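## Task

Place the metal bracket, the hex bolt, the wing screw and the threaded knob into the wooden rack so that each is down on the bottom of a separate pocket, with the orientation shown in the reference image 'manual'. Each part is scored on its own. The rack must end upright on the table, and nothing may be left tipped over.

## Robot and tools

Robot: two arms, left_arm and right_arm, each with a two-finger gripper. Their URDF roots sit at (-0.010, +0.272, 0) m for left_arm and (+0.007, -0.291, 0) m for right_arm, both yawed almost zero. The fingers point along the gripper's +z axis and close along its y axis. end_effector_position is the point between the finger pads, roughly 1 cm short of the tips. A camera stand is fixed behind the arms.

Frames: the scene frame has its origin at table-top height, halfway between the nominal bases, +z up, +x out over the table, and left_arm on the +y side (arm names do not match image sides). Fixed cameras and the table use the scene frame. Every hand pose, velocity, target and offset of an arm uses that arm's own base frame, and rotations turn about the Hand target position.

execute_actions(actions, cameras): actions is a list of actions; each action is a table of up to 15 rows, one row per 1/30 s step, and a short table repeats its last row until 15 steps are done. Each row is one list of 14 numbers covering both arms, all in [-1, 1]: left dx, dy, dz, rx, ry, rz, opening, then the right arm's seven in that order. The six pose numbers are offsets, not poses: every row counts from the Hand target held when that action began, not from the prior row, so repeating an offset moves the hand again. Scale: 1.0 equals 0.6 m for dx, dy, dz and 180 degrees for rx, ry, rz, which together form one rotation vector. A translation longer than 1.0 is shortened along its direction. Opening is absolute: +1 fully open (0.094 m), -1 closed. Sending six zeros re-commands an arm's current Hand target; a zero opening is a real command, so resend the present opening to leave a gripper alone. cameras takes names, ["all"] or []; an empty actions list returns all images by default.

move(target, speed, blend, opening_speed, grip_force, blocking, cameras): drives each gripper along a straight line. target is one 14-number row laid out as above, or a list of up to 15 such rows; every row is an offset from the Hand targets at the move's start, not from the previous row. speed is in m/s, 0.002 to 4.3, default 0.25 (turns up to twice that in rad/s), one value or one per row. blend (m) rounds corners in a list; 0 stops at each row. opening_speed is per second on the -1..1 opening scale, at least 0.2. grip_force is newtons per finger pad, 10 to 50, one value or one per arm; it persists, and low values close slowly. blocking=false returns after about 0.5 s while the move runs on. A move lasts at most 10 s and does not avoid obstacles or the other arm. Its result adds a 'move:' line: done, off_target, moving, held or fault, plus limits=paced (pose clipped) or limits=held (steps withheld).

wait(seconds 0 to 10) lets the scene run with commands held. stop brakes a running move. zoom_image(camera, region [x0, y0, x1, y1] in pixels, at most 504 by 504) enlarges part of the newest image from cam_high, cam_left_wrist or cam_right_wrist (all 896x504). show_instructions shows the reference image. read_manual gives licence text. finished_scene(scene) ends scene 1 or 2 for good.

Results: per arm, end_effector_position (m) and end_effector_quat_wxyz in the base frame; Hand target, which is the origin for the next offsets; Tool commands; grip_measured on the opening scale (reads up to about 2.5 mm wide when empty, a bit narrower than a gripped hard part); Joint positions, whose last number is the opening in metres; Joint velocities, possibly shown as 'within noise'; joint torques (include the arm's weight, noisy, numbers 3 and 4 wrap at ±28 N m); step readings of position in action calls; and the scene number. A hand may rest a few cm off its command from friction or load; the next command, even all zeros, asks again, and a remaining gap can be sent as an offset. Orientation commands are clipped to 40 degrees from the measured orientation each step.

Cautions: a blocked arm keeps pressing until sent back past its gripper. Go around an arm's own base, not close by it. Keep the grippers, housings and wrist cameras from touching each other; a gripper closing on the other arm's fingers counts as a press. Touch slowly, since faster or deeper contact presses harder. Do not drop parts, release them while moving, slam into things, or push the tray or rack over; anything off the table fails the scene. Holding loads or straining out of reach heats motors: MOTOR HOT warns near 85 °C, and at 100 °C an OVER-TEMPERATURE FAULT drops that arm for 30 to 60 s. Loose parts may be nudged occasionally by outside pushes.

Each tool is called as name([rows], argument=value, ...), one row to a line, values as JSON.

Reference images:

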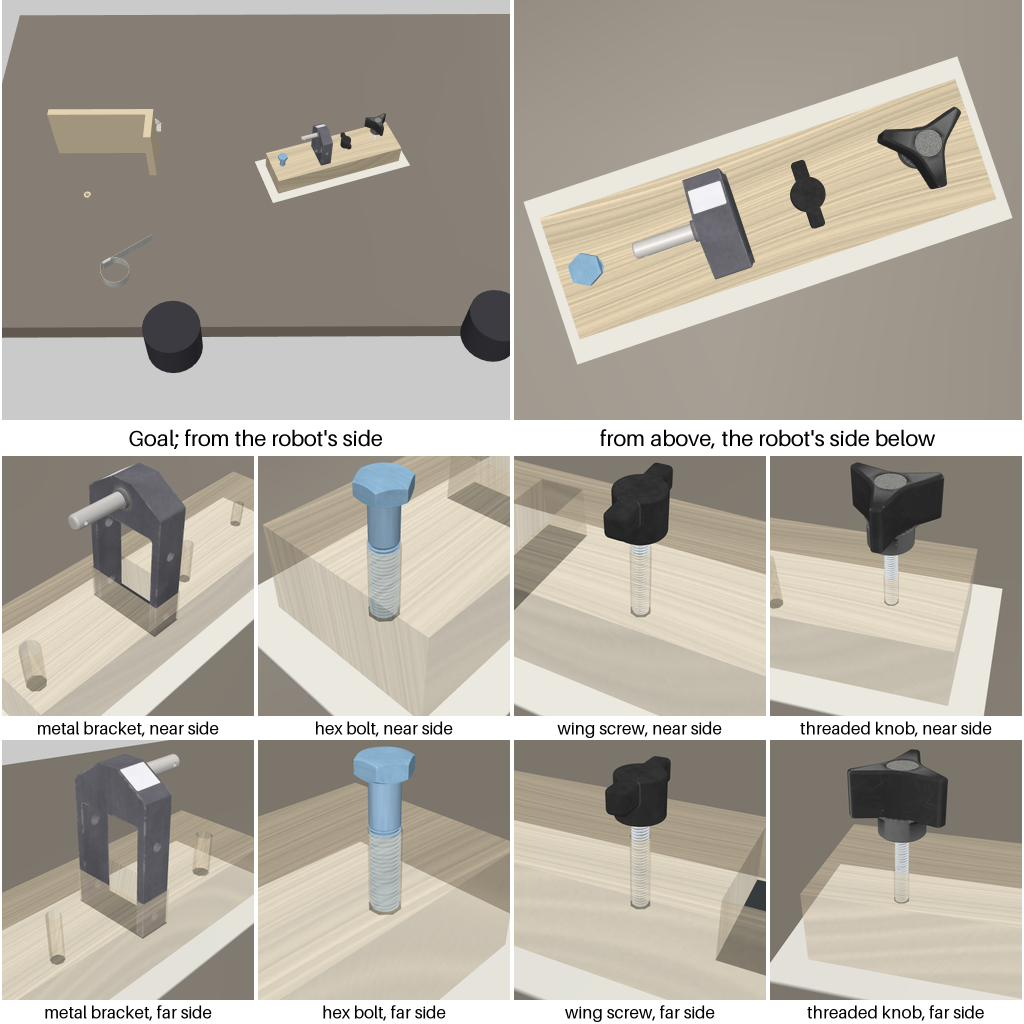

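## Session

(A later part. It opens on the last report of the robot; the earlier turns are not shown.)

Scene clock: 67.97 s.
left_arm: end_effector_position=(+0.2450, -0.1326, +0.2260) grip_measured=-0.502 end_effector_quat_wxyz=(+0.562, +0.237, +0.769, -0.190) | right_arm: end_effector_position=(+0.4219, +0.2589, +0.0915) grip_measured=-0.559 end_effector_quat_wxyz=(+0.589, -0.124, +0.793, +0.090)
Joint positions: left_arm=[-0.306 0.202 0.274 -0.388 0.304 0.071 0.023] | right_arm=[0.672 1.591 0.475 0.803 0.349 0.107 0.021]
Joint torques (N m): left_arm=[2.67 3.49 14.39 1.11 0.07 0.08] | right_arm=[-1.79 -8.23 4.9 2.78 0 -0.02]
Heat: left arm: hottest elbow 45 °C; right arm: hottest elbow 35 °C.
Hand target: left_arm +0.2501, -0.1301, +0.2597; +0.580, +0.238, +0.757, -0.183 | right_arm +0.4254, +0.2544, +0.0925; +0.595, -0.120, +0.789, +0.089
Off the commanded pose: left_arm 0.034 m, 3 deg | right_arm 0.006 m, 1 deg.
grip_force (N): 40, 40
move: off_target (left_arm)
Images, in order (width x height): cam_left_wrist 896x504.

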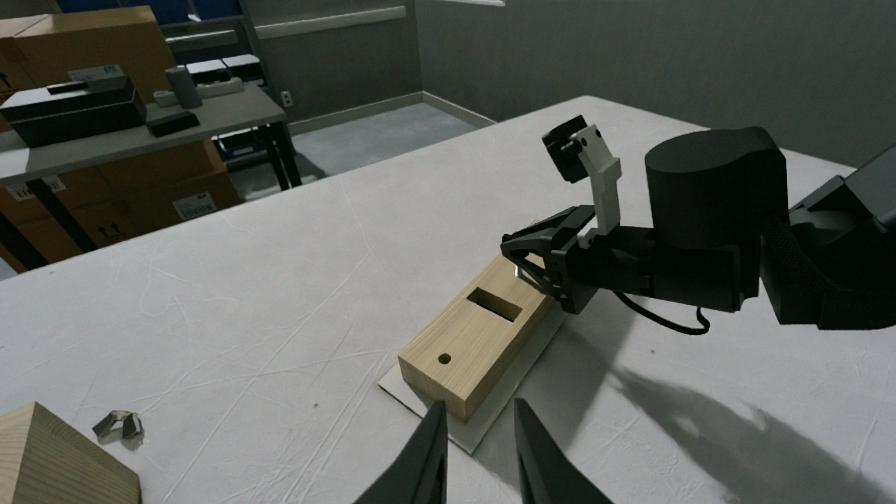

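move([
  [0,0,0,0,0,0,-0.5,0.0,0.0,-0.045,0,0,0,-1],
], speed=0.06, cameras=["cam_left_wrist"])

zoom_image(camera="cam_left_wrist", region=[460, 190, 600, 300])

Scene clock: 69.17 s.
left_arm: end_effector_position=(+0.2450, -0.1326, +0.2260) grip_measured=-0.502 end_effector_quat_wxyz=(+0.562, +0.237, +0.769, -0.190) | right_arm: end_effector_position=(+0.4219, +0.2586, +0.0670) grip_measured=-0.559 end_effector_quat_wxyz=(+0.592, -0.122, +0.791, +0.092)
Joint positions: left_arm=[-0.306 0.202 0.274 -0.388 0.304 0.071 0.023] | right_arm=[0.671 1.693 0.467 0.92 0.349 0.107 0.021]
Joint torques (N m): left_arm=[2.96 4.07 14.41 1.26 0.07 0.08] | right_arm=[-1.85 -8.23 4.23 2.67 0 -0.02]
Heat: left arm: hottest elbow 46 °C; right arm: hottest elbow 35 °C.
Hand target: left_arm +0.2501, -0.1301, +0.2597; +0.580, +0.238, +0.757, -0.183 | right_arm +0.4255, +0.2542, +0.0656; +0.595, -0.120, +0.789, +0.089
Off the commanded pose: left_arm 0.034 m, 3 deg | right_arm 0.006 m, 1 deg.
grip_force (N): 40, 40
move: off_target (left_arm)
Images, in order (width x height): cam_left_wrist 896x504.

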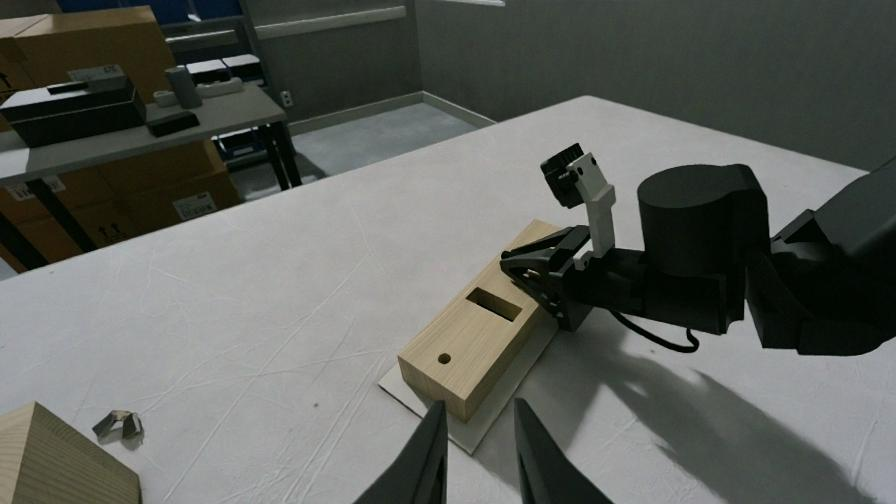

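Scaled by 3.600 from the camera's 896x504 image, which has a finer 1280x720 frame.

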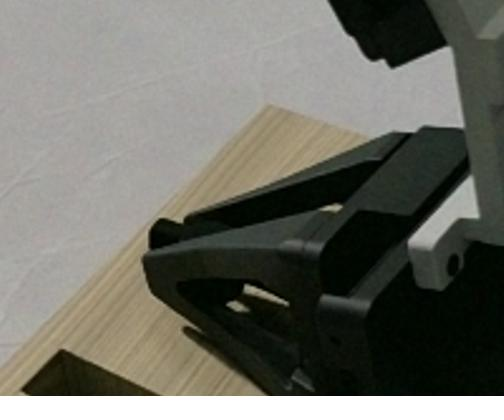

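move([
  [0,0,0,0,0,0,-0.5,0.0,0.0,-0.012,0,0,0,-1],
], speed=0.04, cameras=["cam_left_wrist","cam_right_wrist"])

zoom_image(camera="cam_left_wrist", region=[460, 220, 600, 330])

Scene clock: 70.23 s.
left_arm: end_effector_position=(+0.2450, -0.1326, +0.2260) grip_measured=-0.502 end_effector_quat_wxyz=(+0.562, +0.237, +0.769, -0.190) | right_arm: end_effector_position=(+0.4228, +0.2593, +0.0665) grip_measured=-0.559 end_effector_quat_wxyz=(+0.599, -0.120, +0.786, +0.095)
Joint positions: left_arm=[-0.306 0.202 0.274 -0.388 0.304 0.071 0.023] | right_arm=[0.671 1.713 0.466 0.96 0.349 0.107 0.021]
Joint torques (N m): left_arm=[2.61 3.66 14.43 1.18 0.08 0.09] | right_arm=[-1.85 -7.65 4.15 2.22 -0.01 -0.02]
Heat: left arm: hottest elbow 46 °C; right arm: hottest elbow 35 °C.
Hand target: left_arm +0.2501, -0.1301, +0.2597; +0.580, +0.238, +0.757, -0.183 | right_arm +0.4255, +0.2543, +0.0583; +0.595, -0.120, +0.789, +0.089
Off the commanded pose: left_arm 0.034 m, 3 deg | right_arm 0.010 m, 1 deg.
grip_force (N): 40, 40
move: off_target (left_arm)
Images, in order (width x height): cam_left_wrist 896x504, cam_right_wrist 896x504.

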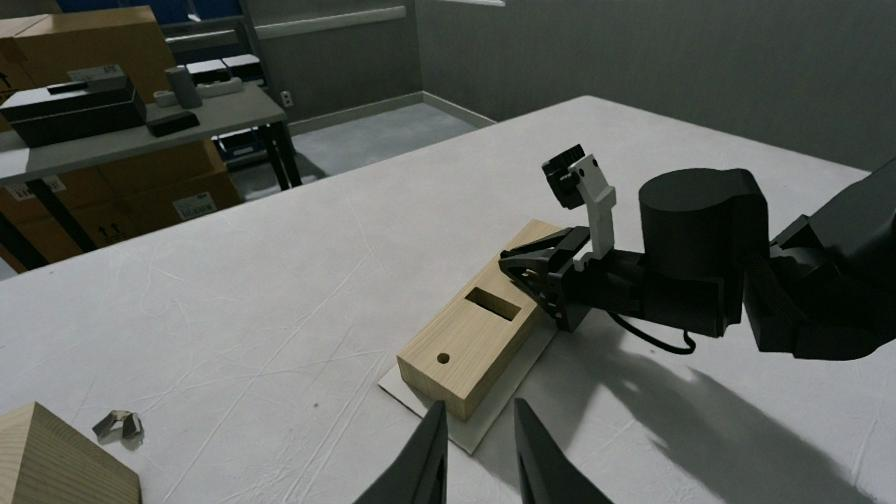

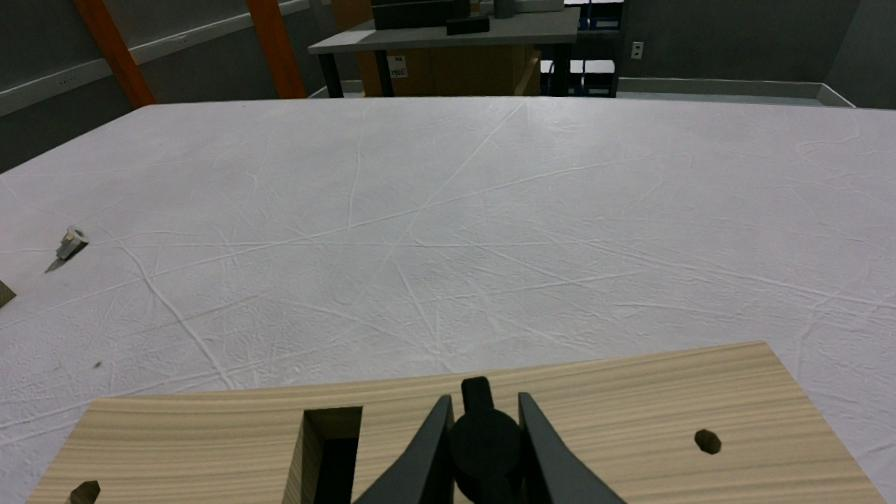

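Scaled by 3.600 from the camera's 896x504 image, which has a finer 1280x720 frame.

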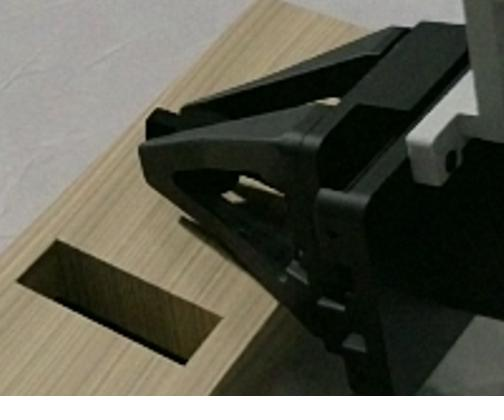

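move([
  [0,0,0,0,0,0,-0.5,0.0,0.0,0.01,0,0,0,-0.3],
  [0,0,0,0,0,0,-0.5,-0.15,-0.045,0.06,0,0,0,-0.3],
], speed=0.12, opening_speed=1, cameras=["cam_left_wrist","cam_right_wrist"])

zoom_image(camera="cam_left_wrist", region=[460, 200, 600, 310])

Scene clock: 73.13 s.
left_arm: end_effector_position=(+0.2450, -0.1326, +0.2260) grip_measured=-0.502 end_effector_quat_wxyz=(+0.562, +0.237, +0.769, -0.190) | right_arm: end_effector_position=(+0.3394, +0.2251, +0.0919) grip_measured=-0.301 end_effector_quat_wxyz=(+0.595, -0.121, +0.790, +0.083)
Joint positions: left_arm=[-0.306 0.202 0.274 -0.388 0.304 0.071 0.023] | right_arm=[0.782 1.422 0.251 0.854 0.47 0.134 0.033]
Joint torques (N m): left_arm=[2.55 3.72 14.31 1.18 0.06 0.1] | right_arm=[-0.21 -7.24 4.34 1.57 0.3 0.19]
Heat: left arm: hottest elbow 47 °C; right arm: hottest elbow 34 °C.
Hand target: left_arm +0.2501, -0.1301, +0.2597; +0.580, +0.238, +0.757, -0.183 | right_arm +0.3355, +0.2273, +0.0944; +0.595, -0.120, +0.789, +0.089
Off the commanded pose: left_arm 0.034 m, 3 deg | right_arm 0.005 m, 1 deg.
grip_force (N): 40, 40
move: off_target (left_arm)
Images, in order (width x height): cam_left_wrist 896x504, cam_right_wrist 896x504.

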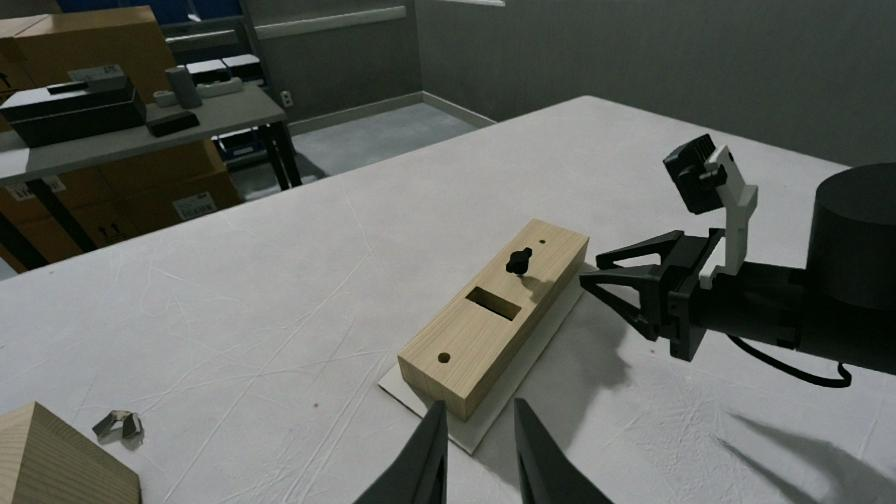

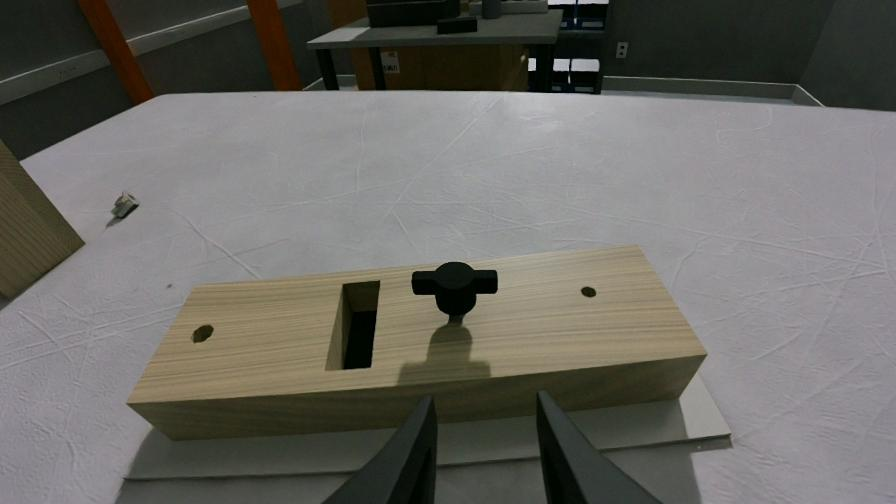

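Scaled by 3.600 from the camera's 896x504 image, which has a finer 1280x720 frame.

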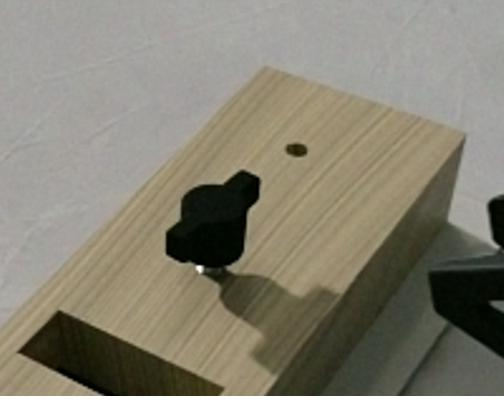

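move([
  [0,0,0,0,0,0,-0.5,-0.05,0,0.15,0,0,0,-0.2],
  [0,0,0,0,0,0,-0.5,0.149,0.0545,0.16,0.2155,0.397,-0.4285,-0.2],
], speed=0.25, cameras=["cam_left_wrist","cam_right_wrist"])

Scene clock: 79.83 s.
left_arm: end_effector_position=(+0.2450, -0.1326, +0.2260) grip_measured=-0.502 end_effector_quat_wxyz=(+0.562, +0.237, +0.769, -0.190) | right_arm: end_effector_position=(+0.4080, +0.2540, +0.1738) grip_measured=-0.202 end_effector_quat_wxyz=(-0.005, +0.593, +0.805, -0.018)
Joint positions: left_arm=[-0.306 0.202 0.274 -0.388 0.304 0.071 0.023] | right_arm=[0.56 1.643 1.427 -1.392 0.005 1.83 0.038]
Joint torques (N m): left_arm=[2.43 3.84 14.42 1.2 0.08 0.06] | right_arm=[-1.73 -12.51 12.59 0.02 -0.03 0.15]
Heat: left arm: hottest elbow 49 °C; right arm: hottest elbow 35 °C.
Hand target: left_arm +0.2501, -0.1301, +0.2597; +0.580, +0.238, +0.757, -0.183 | right_arm +0.4248, +0.2600, +0.1904; +0.000, +0.602, +0.799, +0.000
Off the commanded pose: left_arm 0.034 m, 3 deg | right_arm 0.024 m, 2 deg.
grip_force (N): 40, 40
move: off_target (left_arm, right_arm)
Images, in order (width x height): cam_left_wrist 896x504, cam_right_wrist 896x504.

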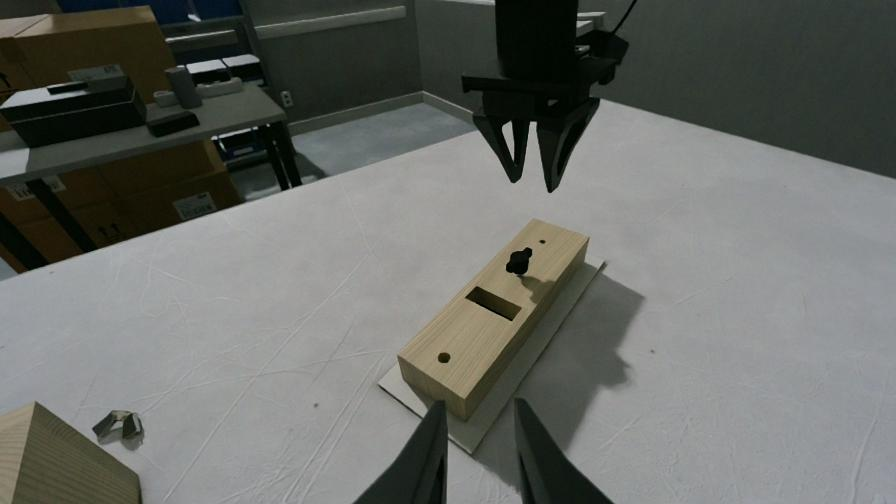

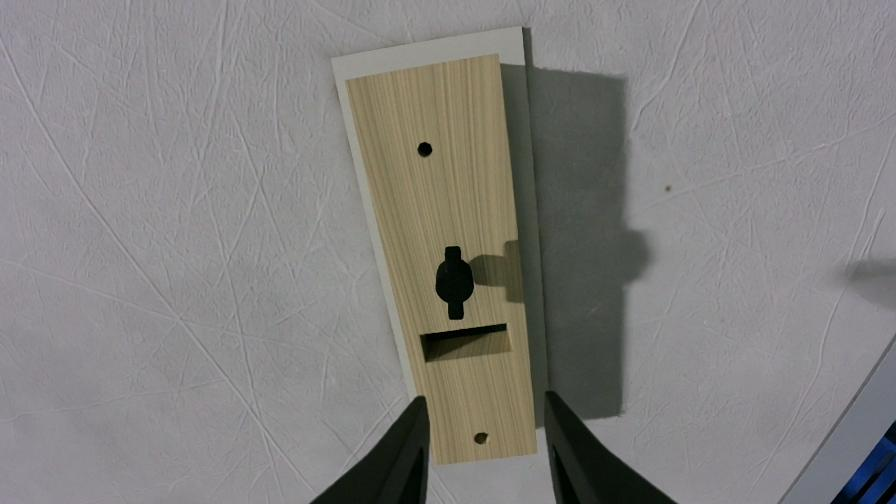

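move([
  [0,0,0,0,0,0,-0.5,0.0,0.003,-0.165,0,0,0,-0.2],
], speed=0.15, cameras=["cam_left_wrist","cam_right_wrist"])

Scene clock: 81.97 s.
left_arm: end_effector_position=(+0.2450, -0.1326, +0.2260) grip_measured=-0.502 end_effector_quat_wxyz=(+0.562, +0.237, +0.769, -0.190) | right_arm: end_effector_position=(+0.4209, +0.2621, +0.0924) grip_measured=-0.202 end_effector_quat_wxyz=(+0.000, +0.595, +0.804, -0.006)
Joint positions: left_arm=[-0.306 0.202 0.274 -0.388 0.304 0.071 0.023] | right_arm=[0.56 1.729 1.316 -1.168 0.005 1.835 0.038]
Joint torques (N m): left_arm=[2.49 4.31 14.43 1.24 0.09 0.07] | right_arm=[-1.44 -13.45 7.61 0.79 -0.02 0.17]
Heat: left arm: hottest elbow 50 °C; right arm: hottest elbow 35 °C.
Hand target: left_arm +0.2501, -0.1301, +0.2597; +0.580, +0.238, +0.757, -0.183 | right_arm +0.4249, +0.2619, +0.0913; +0.000, +0.602, +0.799, +0.000
Off the commanded pose: left_arm 0.034 m, 3 deg | right_arm 0.004 m, 1 deg.
grip_force (N): 40, 40
move: off_target (left_arm)
Images, in order (width x height): cam_left_wrist 896x504, cam_right_wrist 896x504.

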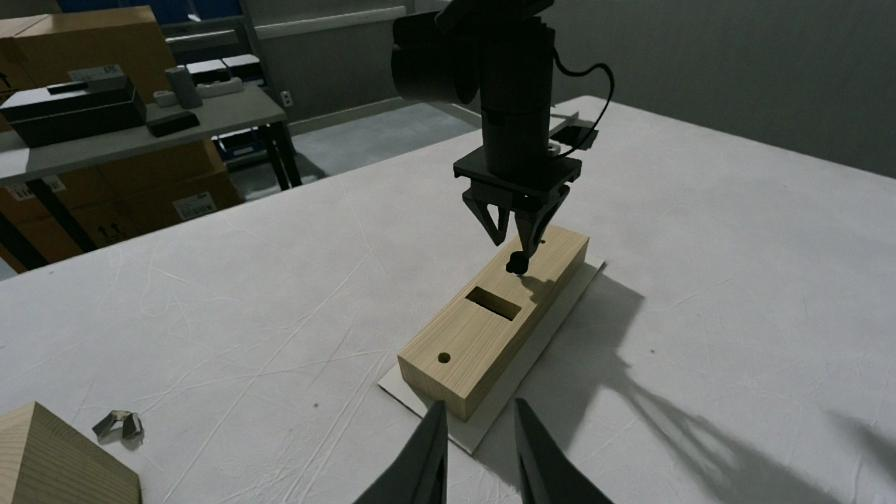

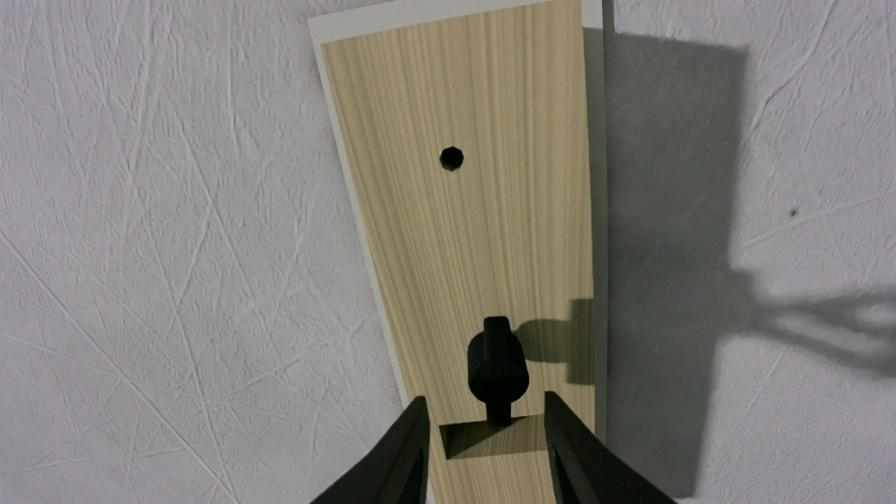

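move([
  [0,0,0,0,0,0,-0.5,-0.009,-0.010,-0.01,0,0,0,-0.2],
  [0,0,0,0,0,0,-0.5,-0.009,-0.010,-0.052,0,0,0,-0.2],
], speed=0.08, cameras=["cam_left_wrist","cam_right_wrist"])

Scene clock: 83.97 s.
left_arm: end_effector_position=(+0.2450, -0.1326, +0.2260) grip_measured=-0.502 end_effector_quat_wxyz=(+0.562, +0.237, +0.769, -0.190) | right_arm: end_effector_position=(+0.4156, +0.2588, +0.0647) grip_measured=-0.202 end_effector_quat_wxyz=(+0.002, +0.595, +0.804, -0.002)
Joint positions: left_arm=[-0.306 0.202 0.274 -0.388 0.304 0.071 0.023] | right_arm=[0.56 1.741 1.252 -1.084 0.005 1.835 0.038]
Joint torques (N m): left_arm=[1.96 3.72 14.41 1.24 0.09 0.06] | right_arm=[-1.73 -13.51 7.09 0.84 -0.02 0.12]
Heat: left arm: hottest elbow 50 °C; right arm: hottest elbow 35 °C.
Hand target: left_arm +0.2501, -0.1301, +0.2597; +0.580, +0.238, +0.757, -0.183 | right_arm +0.4194, +0.2558, +0.0602; +0.000, +0.602, +0.799, +0.000
Off the commanded pose: left_arm 0.034 m, 3 deg | right_arm 0.007 m, 1 deg.
grip_force (N): 40, 40
move: off_target (left_arm)
Images, in order (width x height): cam_left_wrist 896x504, cam_right_wrist 896x504.

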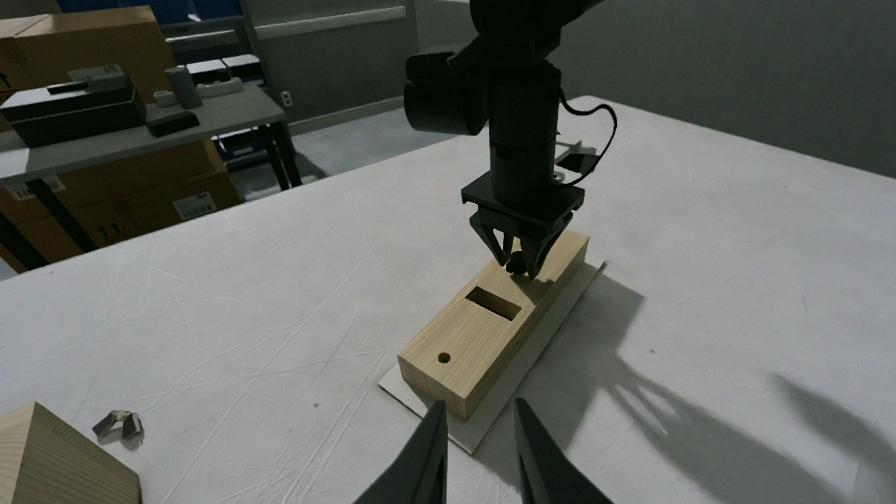

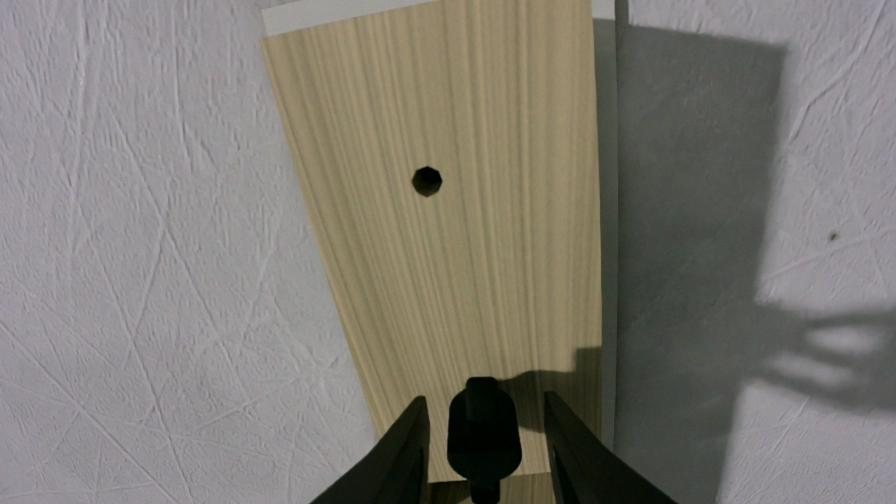

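move([
  [0,0,0,0,0,0,-0.5,0,0,0,0,0,0,-1],
  [0,0,0,0,0,0,-0.5,0,0,0,0,0,0.5056,-1],
], speed=0.4, opening_speed=1, grip_force=[40,25], cameras=["cam_left_wrist","cam_right_wrist"])

Scene clock: 88.47 s.
left_arm: end_effector_position=(+0.2450, -0.1326, +0.2260) grip_measured=-0.502 end_effector_quat_wxyz=(+0.562, +0.237, +0.769, -0.190) | right_arm: end_effector_position=(+0.4170, +0.2588, +0.0647) grip_measured=-0.547 end_effector_quat_wxyz=(+0.002, -0.148, +0.989, -0.003)
Joint positions: left_arm=[-0.306 0.202 0.274 -0.388 0.304 0.071 0.023] | right_arm=[0.559 1.741 1.252 -1.079 0.007 0.263 0.021]
Joint torques (N m): left_arm=[2.67 3.84 14.42 1.14 0.07 0.07] | right_arm=[-1.73 -13.33 7.15 0.84 -0.19 -0.06]
Heat: left arm: hottest elbow 52 °C; right arm: hottest elbow 35 °C.
Hand target: left_arm +0.2501, -0.1301, +0.2597; +0.580, +0.238, +0.757, -0.183 | right_arm +0.4194, +0.2559, +0.0602; +0.001, -0.148, +0.989, +0.000
Off the commanded pose: left_arm 0.034 m, 3 deg | right_arm 0.006 m, 0 deg.
grip_force (N): 40, 25
move: off_target (left_arm)
Images, in order (width x height): cam_left_wrist 896x504, cam_right_wrist 896x504.

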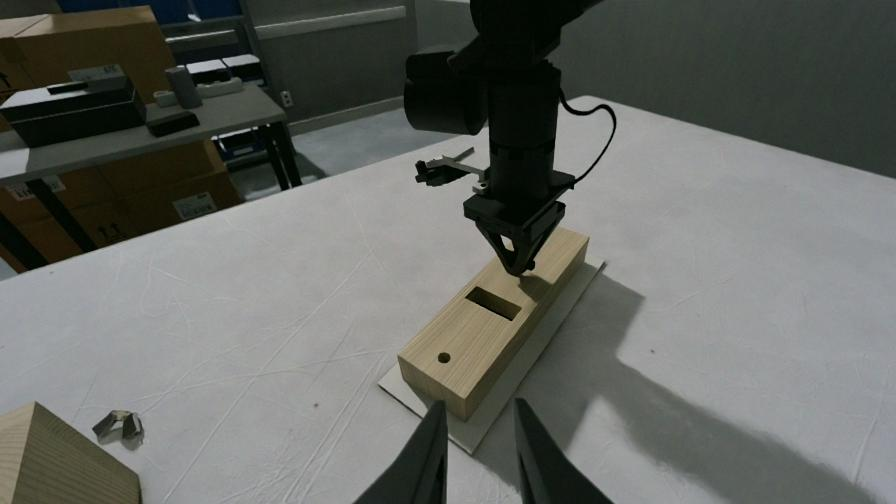

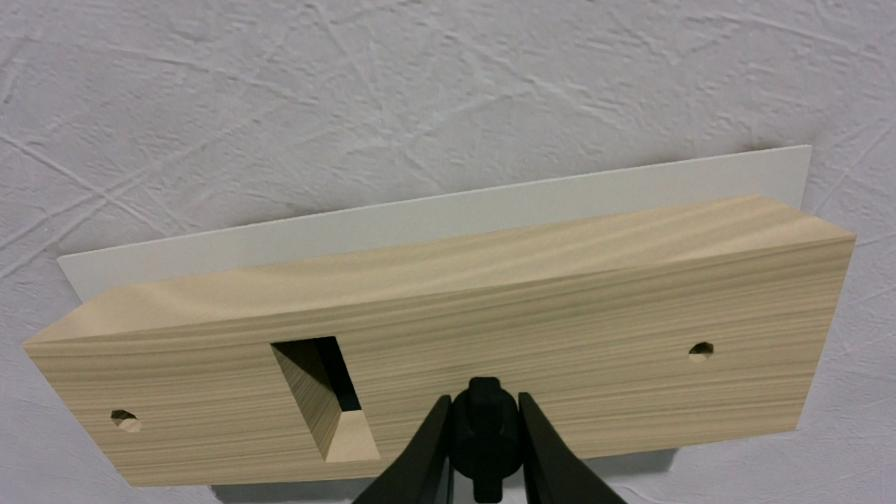

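move([
  [0,0,0,0,0,0,-0.5,0,0,0,0,0,0,-0.3],
  [0,0,0,0,0,0,-0.5,0,0,0.2,0,0,0,-0.3],
], speed=0.15, opening_speed=1, cameras=["cam_left_wrist","cam_right_wrist"])

zoom_image(camera="cam_left_wrist", region=[460, 200, 600, 310])

Scene clock: 91.33 s.
left_arm: end_effector_position=(+0.2450, -0.1326, +0.2260) grip_measured=-0.502 end_effector_quat_wxyz=(+0.562, +0.237, +0.769, -0.190) | right_arm: end_effector_position=(+0.4028, +0.2502, +0.1550) grip_measured=-0.302 end_effector_quat_wxyz=(-0.024, -0.148, +0.989, -0.013)
Joint positions: left_arm=[-0.306 0.202 0.274 -0.388 0.304 0.071 0.023] | right_arm=[0.558 1.649 1.384 -1.36 0.004 0.262 0.033]
Joint torques (N m): left_arm=[2.49 4.13 14.42 1.29 0.07 0.09] | right_arm=[-1.67 -14.56 12.42 0.13 -0.08 -0.06]
Heat: left arm: hottest elbow 52 °C; right arm: hottest elbow 35 °C.
Hand target: left_arm +0.2501, -0.1301, +0.2597; +0.580, +0.238, +0.757, -0.183 | right_arm +0.4195, +0.2558, +0.1801; +0.001, -0.148, +0.989, +0.000
Off the commanded pose: left_arm 0.034 m, 3 deg | right_arm 0.031 m, 3 deg.
grip_force (N): 40, 25
move: off_target (left_arm, right_arm)
Images, in order (width x height): cam_left_wrist 896x504, cam_right_wrist 896x504.

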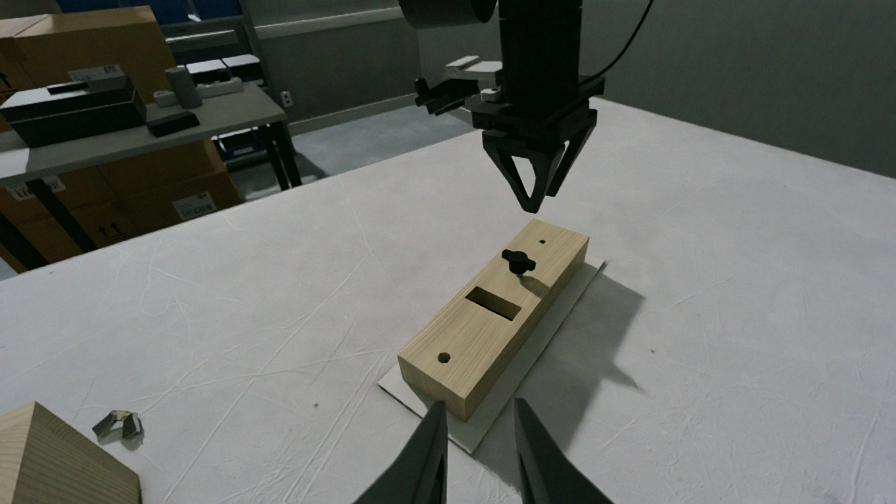

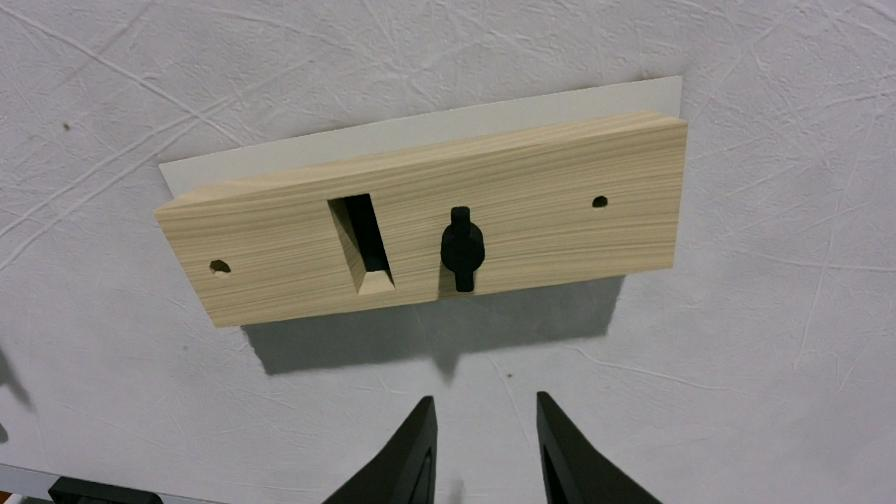

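Scaled by 3.600 from the camera's 896x504 image, which has a finer 1280x720 frame.

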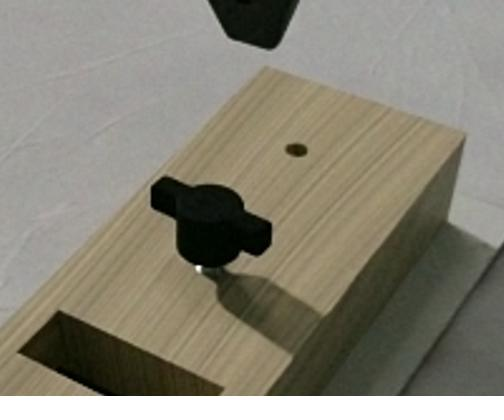

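move([
  [0.0,0.2,0.05,-0.11,0.22,0.288,-0.2,0,0,0,0,0,0,0],
  [0.1667,0.497,-0.1,-0.2296,0.4413,0.5755,-0.2,-0.15,-0.05,0.15,0,0,-0.09,0],
], speed=0.35, blend=0.05, cameras=["cam_left_wrist","cam_right_wrist"])

zoom_image(camera="cam_left_wrist", region=[350, 150, 700, 504])

Scene clock: 97.17 s.
left_arm: end_effector_position=(+0.3382, +0.1580, +0.1842) grip_measured=-0.202 end_effector_quat_wxyz=(+0.012, +0.698, -0.716, -0.006) | right_arm: end_effector_position=(+0.3352, +0.2230, +0.2624) grip_measured=-0.002 end_effector_quat_wxyz=(-0.003, -0.006, +1.000, -0.004)
Joint positions: left_arm=[0.437 1.355 1.136 -1.379 -0.004 -1.108 0.037] | right_arm=[0.59 1.397 1.384 -1.568 0.003 0.577 0.047]
Joint torques (N m): left_arm=[1.96 -7.77 12.07 -0.49 -0.07 -0.2] | right_arm=[-0.21 -11.4 8.75 0.12 -0.02 0.16]
Heat: left arm: hottest elbow 52 °C; right arm: hottest elbow 35 °C.
Hand target: left_arm +0.3501, +0.1682, +0.1996; +0.000, +0.707, -0.707, +0.000 | right_arm +0.3294, +0.2258, +0.2701; +0.000, -0.007, +1.000, +0.000
Off the commanded pose: left_arm 0.022 m, 2 deg | right_arm 0.010 m, 1 deg.
grip_force (N): 40, 25
move: off_target (left_arm); blend cut to 0 m at target 1
Images, in order (width x height): cam_left_wrist 896x504, cam_right_wrist 896x504.

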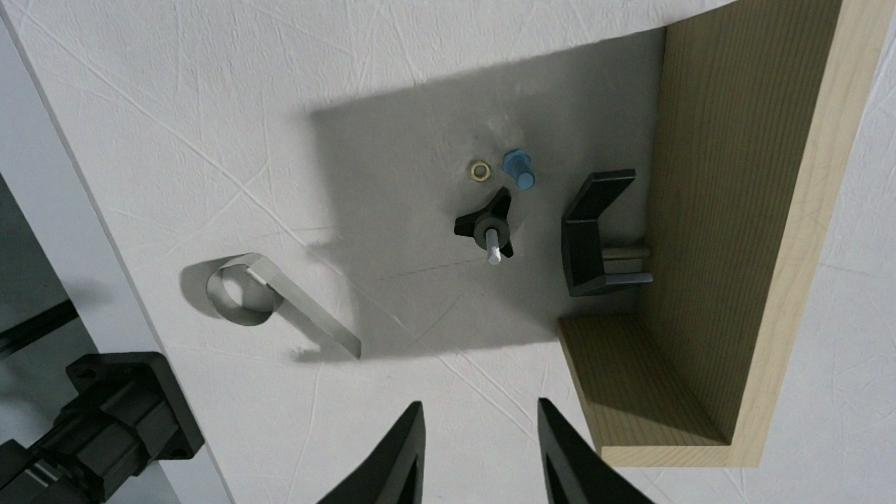

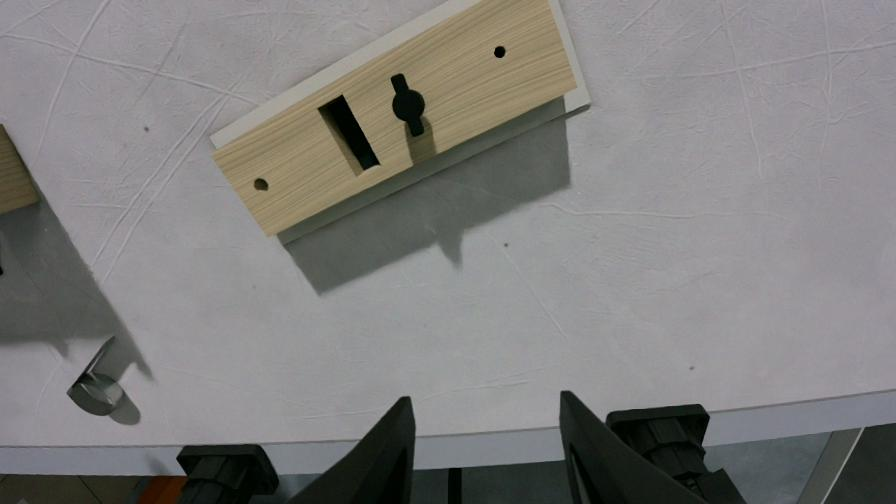

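Scaled by 1.424 from the camera's 896x504 image, which has a finer 1280x720 frame.

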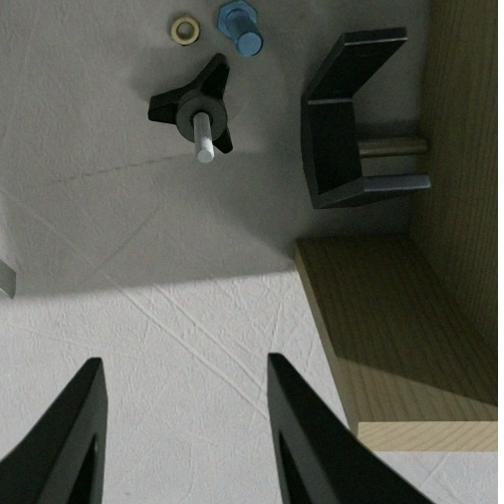

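move([
  [-0.017,0.003,-0.16,0,0,0,-0.2,0,0,0,0,0,0,0],
], speed=0.2, cameras=["cam_left_wrist"])

Scene clock: 99.10 s.
left_arm: end_effector_position=(+0.3412, +0.1646, +0.1093) grip_measured=-0.202 end_effector_quat_wxyz=(-0.001, +0.702, -0.712, -0.002) | right_arm: end_effector_position=(+0.3352, +0.2230, +0.2624) grip_measured=-0.002 end_effector_quat_wxyz=(-0.003, -0.006, +1.000, -0.004)
Joint positions: left_arm=[0.449 1.417 0.991 -1.144 -0.004 -1.108 0.037] | right_arm=[0.59 1.397 1.384 -1.568 0.003 0.577 0.047]
Joint torques (N m): left_arm=[2.73 -8.18 7.02 0.55 -0.07 -0.03] | right_arm=[-0.15 -11.46 8.73 0.13 -0.02 0.17]
Heat: left arm: hottest elbow 51 °C; right arm: hottest elbow 35 °C.
Hand target: left_arm +0.3399, +0.1699, +0.1036; +0.000, +0.707, -0.707, +0.000 | right_arm +0.3294, +0.2258, +0.2701; +0.000, -0.007, +1.000, +0.000
Off the commanded pose: left_arm 0.008 m, 1 deg | right_arm 0.010 m, 1 deg.
grip_force (N): 40, 25
move: done
Images, in order (width x height): cam_left_wrist 896x504.

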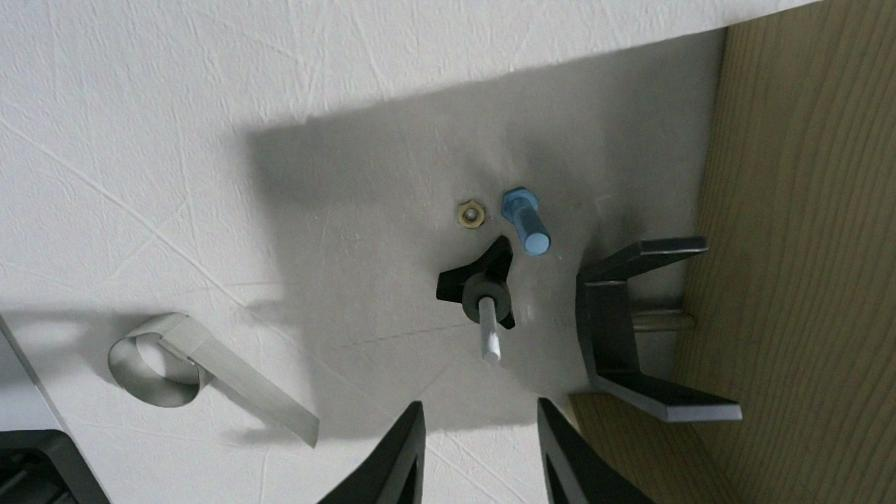

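move([
  [0.004,-0.006,-0.06,0,0,0,-0.2,0,0,0,0,0,0,0],
], speed=0.1, cameras=["cam_left_wrist"])

Scene clock: 100.80 s.
left_arm: end_effector_position=(+0.3432, +0.1656, +0.0755) grip_measured=-0.202 end_effector_quat_wxyz=(-0.004, +0.702, -0.712, -0.001) | right_arm: end_effector_position=(+0.3352, +0.2230, +0.2624) grip_measured=-0.002 end_effector_quat_wxyz=(-0.003, -0.006, +1.000, -0.004)
Joint positions: left_arm=[0.449 1.463 0.94 -1.041 -0.004 -1.108 0.037] | right_arm=[0.59 1.397 1.384 -1.568 0.003 0.577 0.047]
Joint torques (N m): left_arm=[1.55 -7.94 6.49 0.62 -0.08 -0.15] | right_arm=[-0.21 -11.4 8.76 0.14 -0.03 0.17]
Heat: left arm: hottest elbow 51 °C; right arm: hottest elbow 35 °C.
Hand target: left_arm +0.3424, +0.1663, +0.0677; +0.000, +0.707, -0.707, +0.000 | right_arm +0.3294, +0.2258, +0.2701; +0.000, -0.007, +1.000, +0.000
Off the commanded pose: left_arm 0.008 m, 1 deg | right_arm 0.010 m, 1 deg.
grip_force (N): 40, 25
move: done
Images, in order (width x height): cam_left_wrist 896x504.

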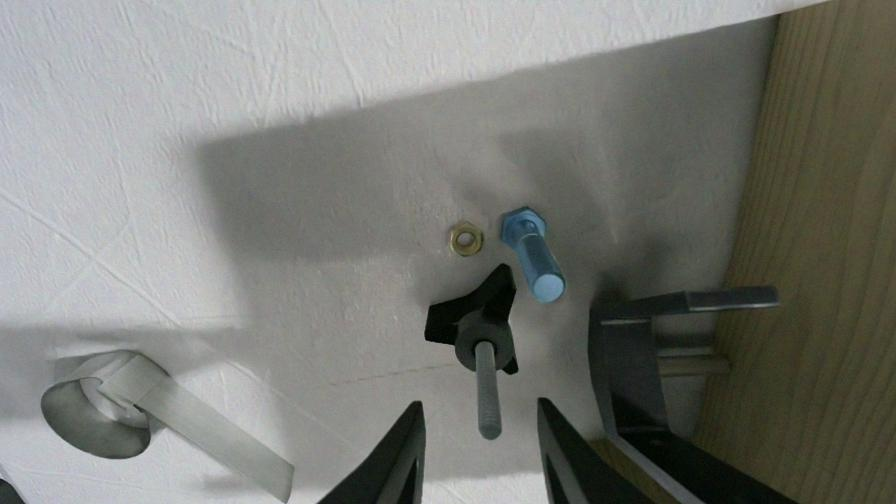

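move([
  [0.002,-0.008,-0.027,0,0,0,-0.2,0,0,0,0,0,0,0],
  [0.002,-0.008,-0.027,0,0,0,-1,0,0,0,0,0,0,0],
  [0.002,-0.008,0.22,0,0,0,-1,0,0,0,0,0,0,0],
], speed=0.12, cameras=["cam_left_wrist"])

Scene clock: 105.50 s.
left_arm: end_effector_position=(+0.3289, +0.1587, +0.1777) grip_measured=-0.840 end_effector_quat_wxyz=(+0.021, +0.705, -0.709, -0.009) | right_arm: end_effector_position=(+0.3352, +0.2230, +0.2624) grip_measured=-0.002 end_effector_quat_wxyz=(-0.003, -0.006, +1.000, -0.004)
Joint positions: left_arm=[0.449 1.35 1.114 -1.38 -0.003 -1.117 0.008] | right_arm=[0.59 1.397 1.384 -1.568 0.003 0.577 0.047]
Joint torques (N m): left_arm=[0.5 -8.88 12.12 -0.49 -0.07 -0.19] | right_arm=[-0.21 -11.34 8.75 0.12 -0.03 0.17]
Heat: left arm: hottest elbow 50 °C; right arm: hottest elbow 35 °C.
Hand target: left_arm +0.3436, +0.1616, +0.1997; +0.000, +0.707, -0.707, +0.000 | right_arm +0.3294, +0.2258, +0.2701; +0.000, -0.007, +1.000, +0.000
Off the commanded pose: left_arm 0.027 m, 3 deg | right_arm 0.010 m, 1 deg.
grip_force (N): 40, 25
move: off_target (left_arm)
Images, in order (width x height): cam_left_wrist 896x504.

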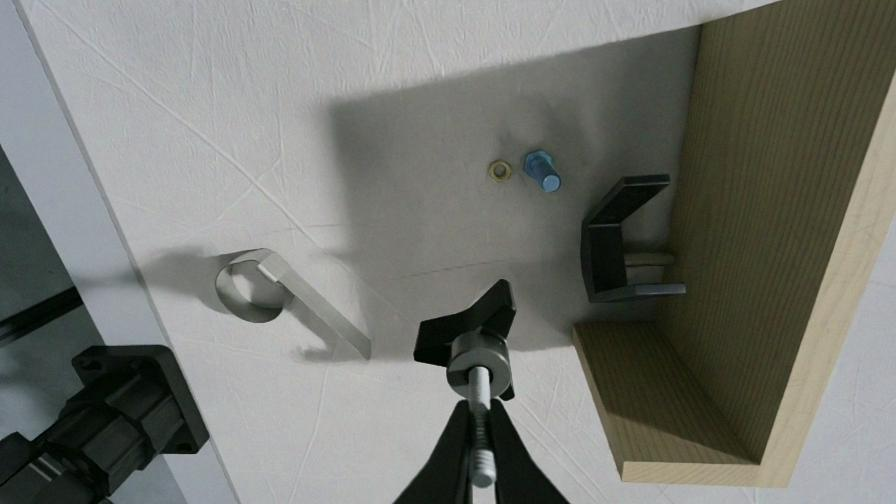

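move([
  [0.0,-0.2,0.2,0.15,-0.15,-0.1,-1,0,-0.093,0.2,0,0,0,0],
  [-0.006,-0.686,0.117,0.465,-0.465,-0.326,-1,0,-0.093,0.2,0,0,0,0],
], speed=0.35, blend=0.08, cameras=["cam_left_wrist","cam_right_wrist"])

Scene clock: 110.63 s.
left_arm: end_effector_position=(+0.3369, -0.2552, +0.2709) grip_measured=-0.840 end_effector_quat_wxyz=(+0.806, +0.008, +0.591, -0.012) | right_arm: end_effector_position=(+0.3242, +0.1718, +0.3604) grip_measured=-0.002 end_effector_quat_wxyz=(+0.069, -0.008, +0.997, +0.034)
Joint positions: left_arm=[-0.97 1.457 0.411 1.537 -0.881 0.39 0.008] | right_arm=[0.49 1.229 1.481 -1.669 0.003 0.474 0.047]
Joint torques (N m): left_arm=[2.43 -5.77 4.94 1.95 0.27 0.05] | right_arm=[-1.85 -8.59 13.15 0.42 -0.05 -0.07]
Heat: left arm: hottest elbow 48 °C; right arm: hottest elbow 36 °C.
Hand target: left_arm +0.3400, -0.2500, +0.2699; +0.819, +0.000, +0.574, +0.000 | right_arm +0.3295, +0.1700, +0.3901; +0.000, -0.007, +1.000, +0.000
Off the commanded pose: left_arm 0.006 m, 3 deg | right_arm 0.030 m, 9 deg.
joint sent to its limit (left arm) — joint 4 (wrist pitch), upper limit. The joint targets still meet the commanded pose.
joint sent to its limit (right arm) — joint 4 (wrist pitch), lower limit. The joint targets are off in orientation, not in position.
grip_force (N): 40, 25
move: off_target (left_arm, right_arm)
Images, in order (width x height): cam_left_wrist 896x504, cam_right_wrist 896x504.

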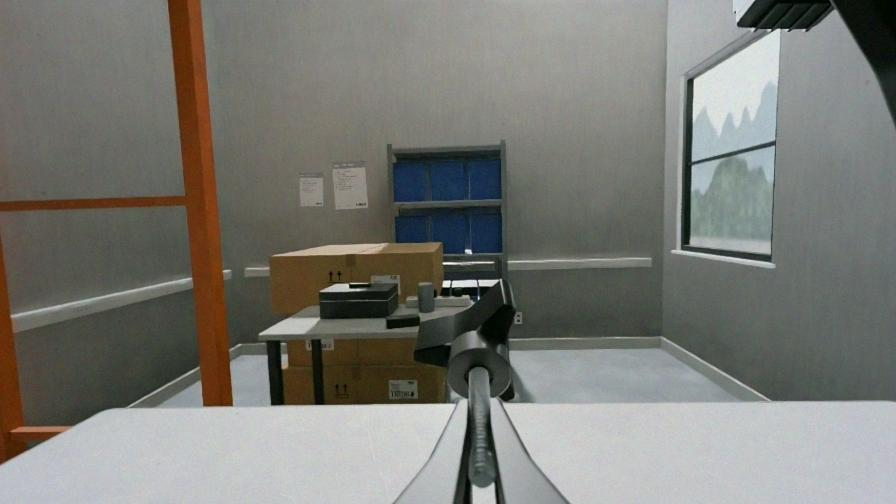

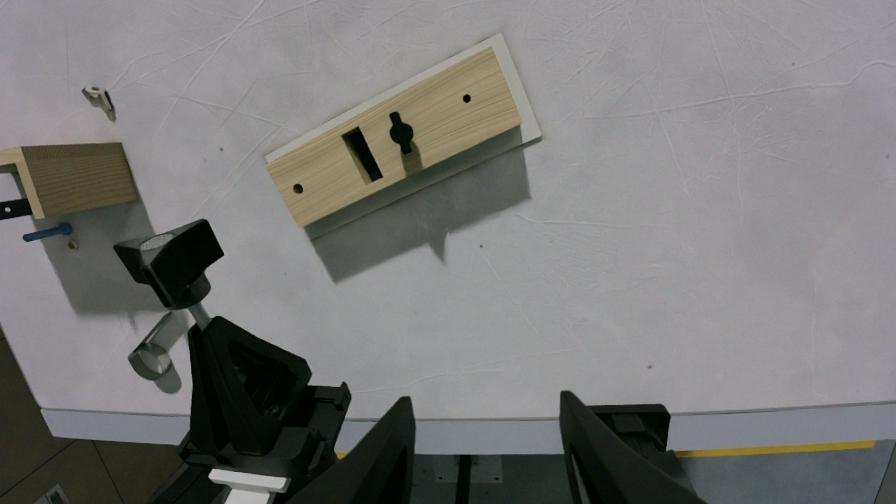

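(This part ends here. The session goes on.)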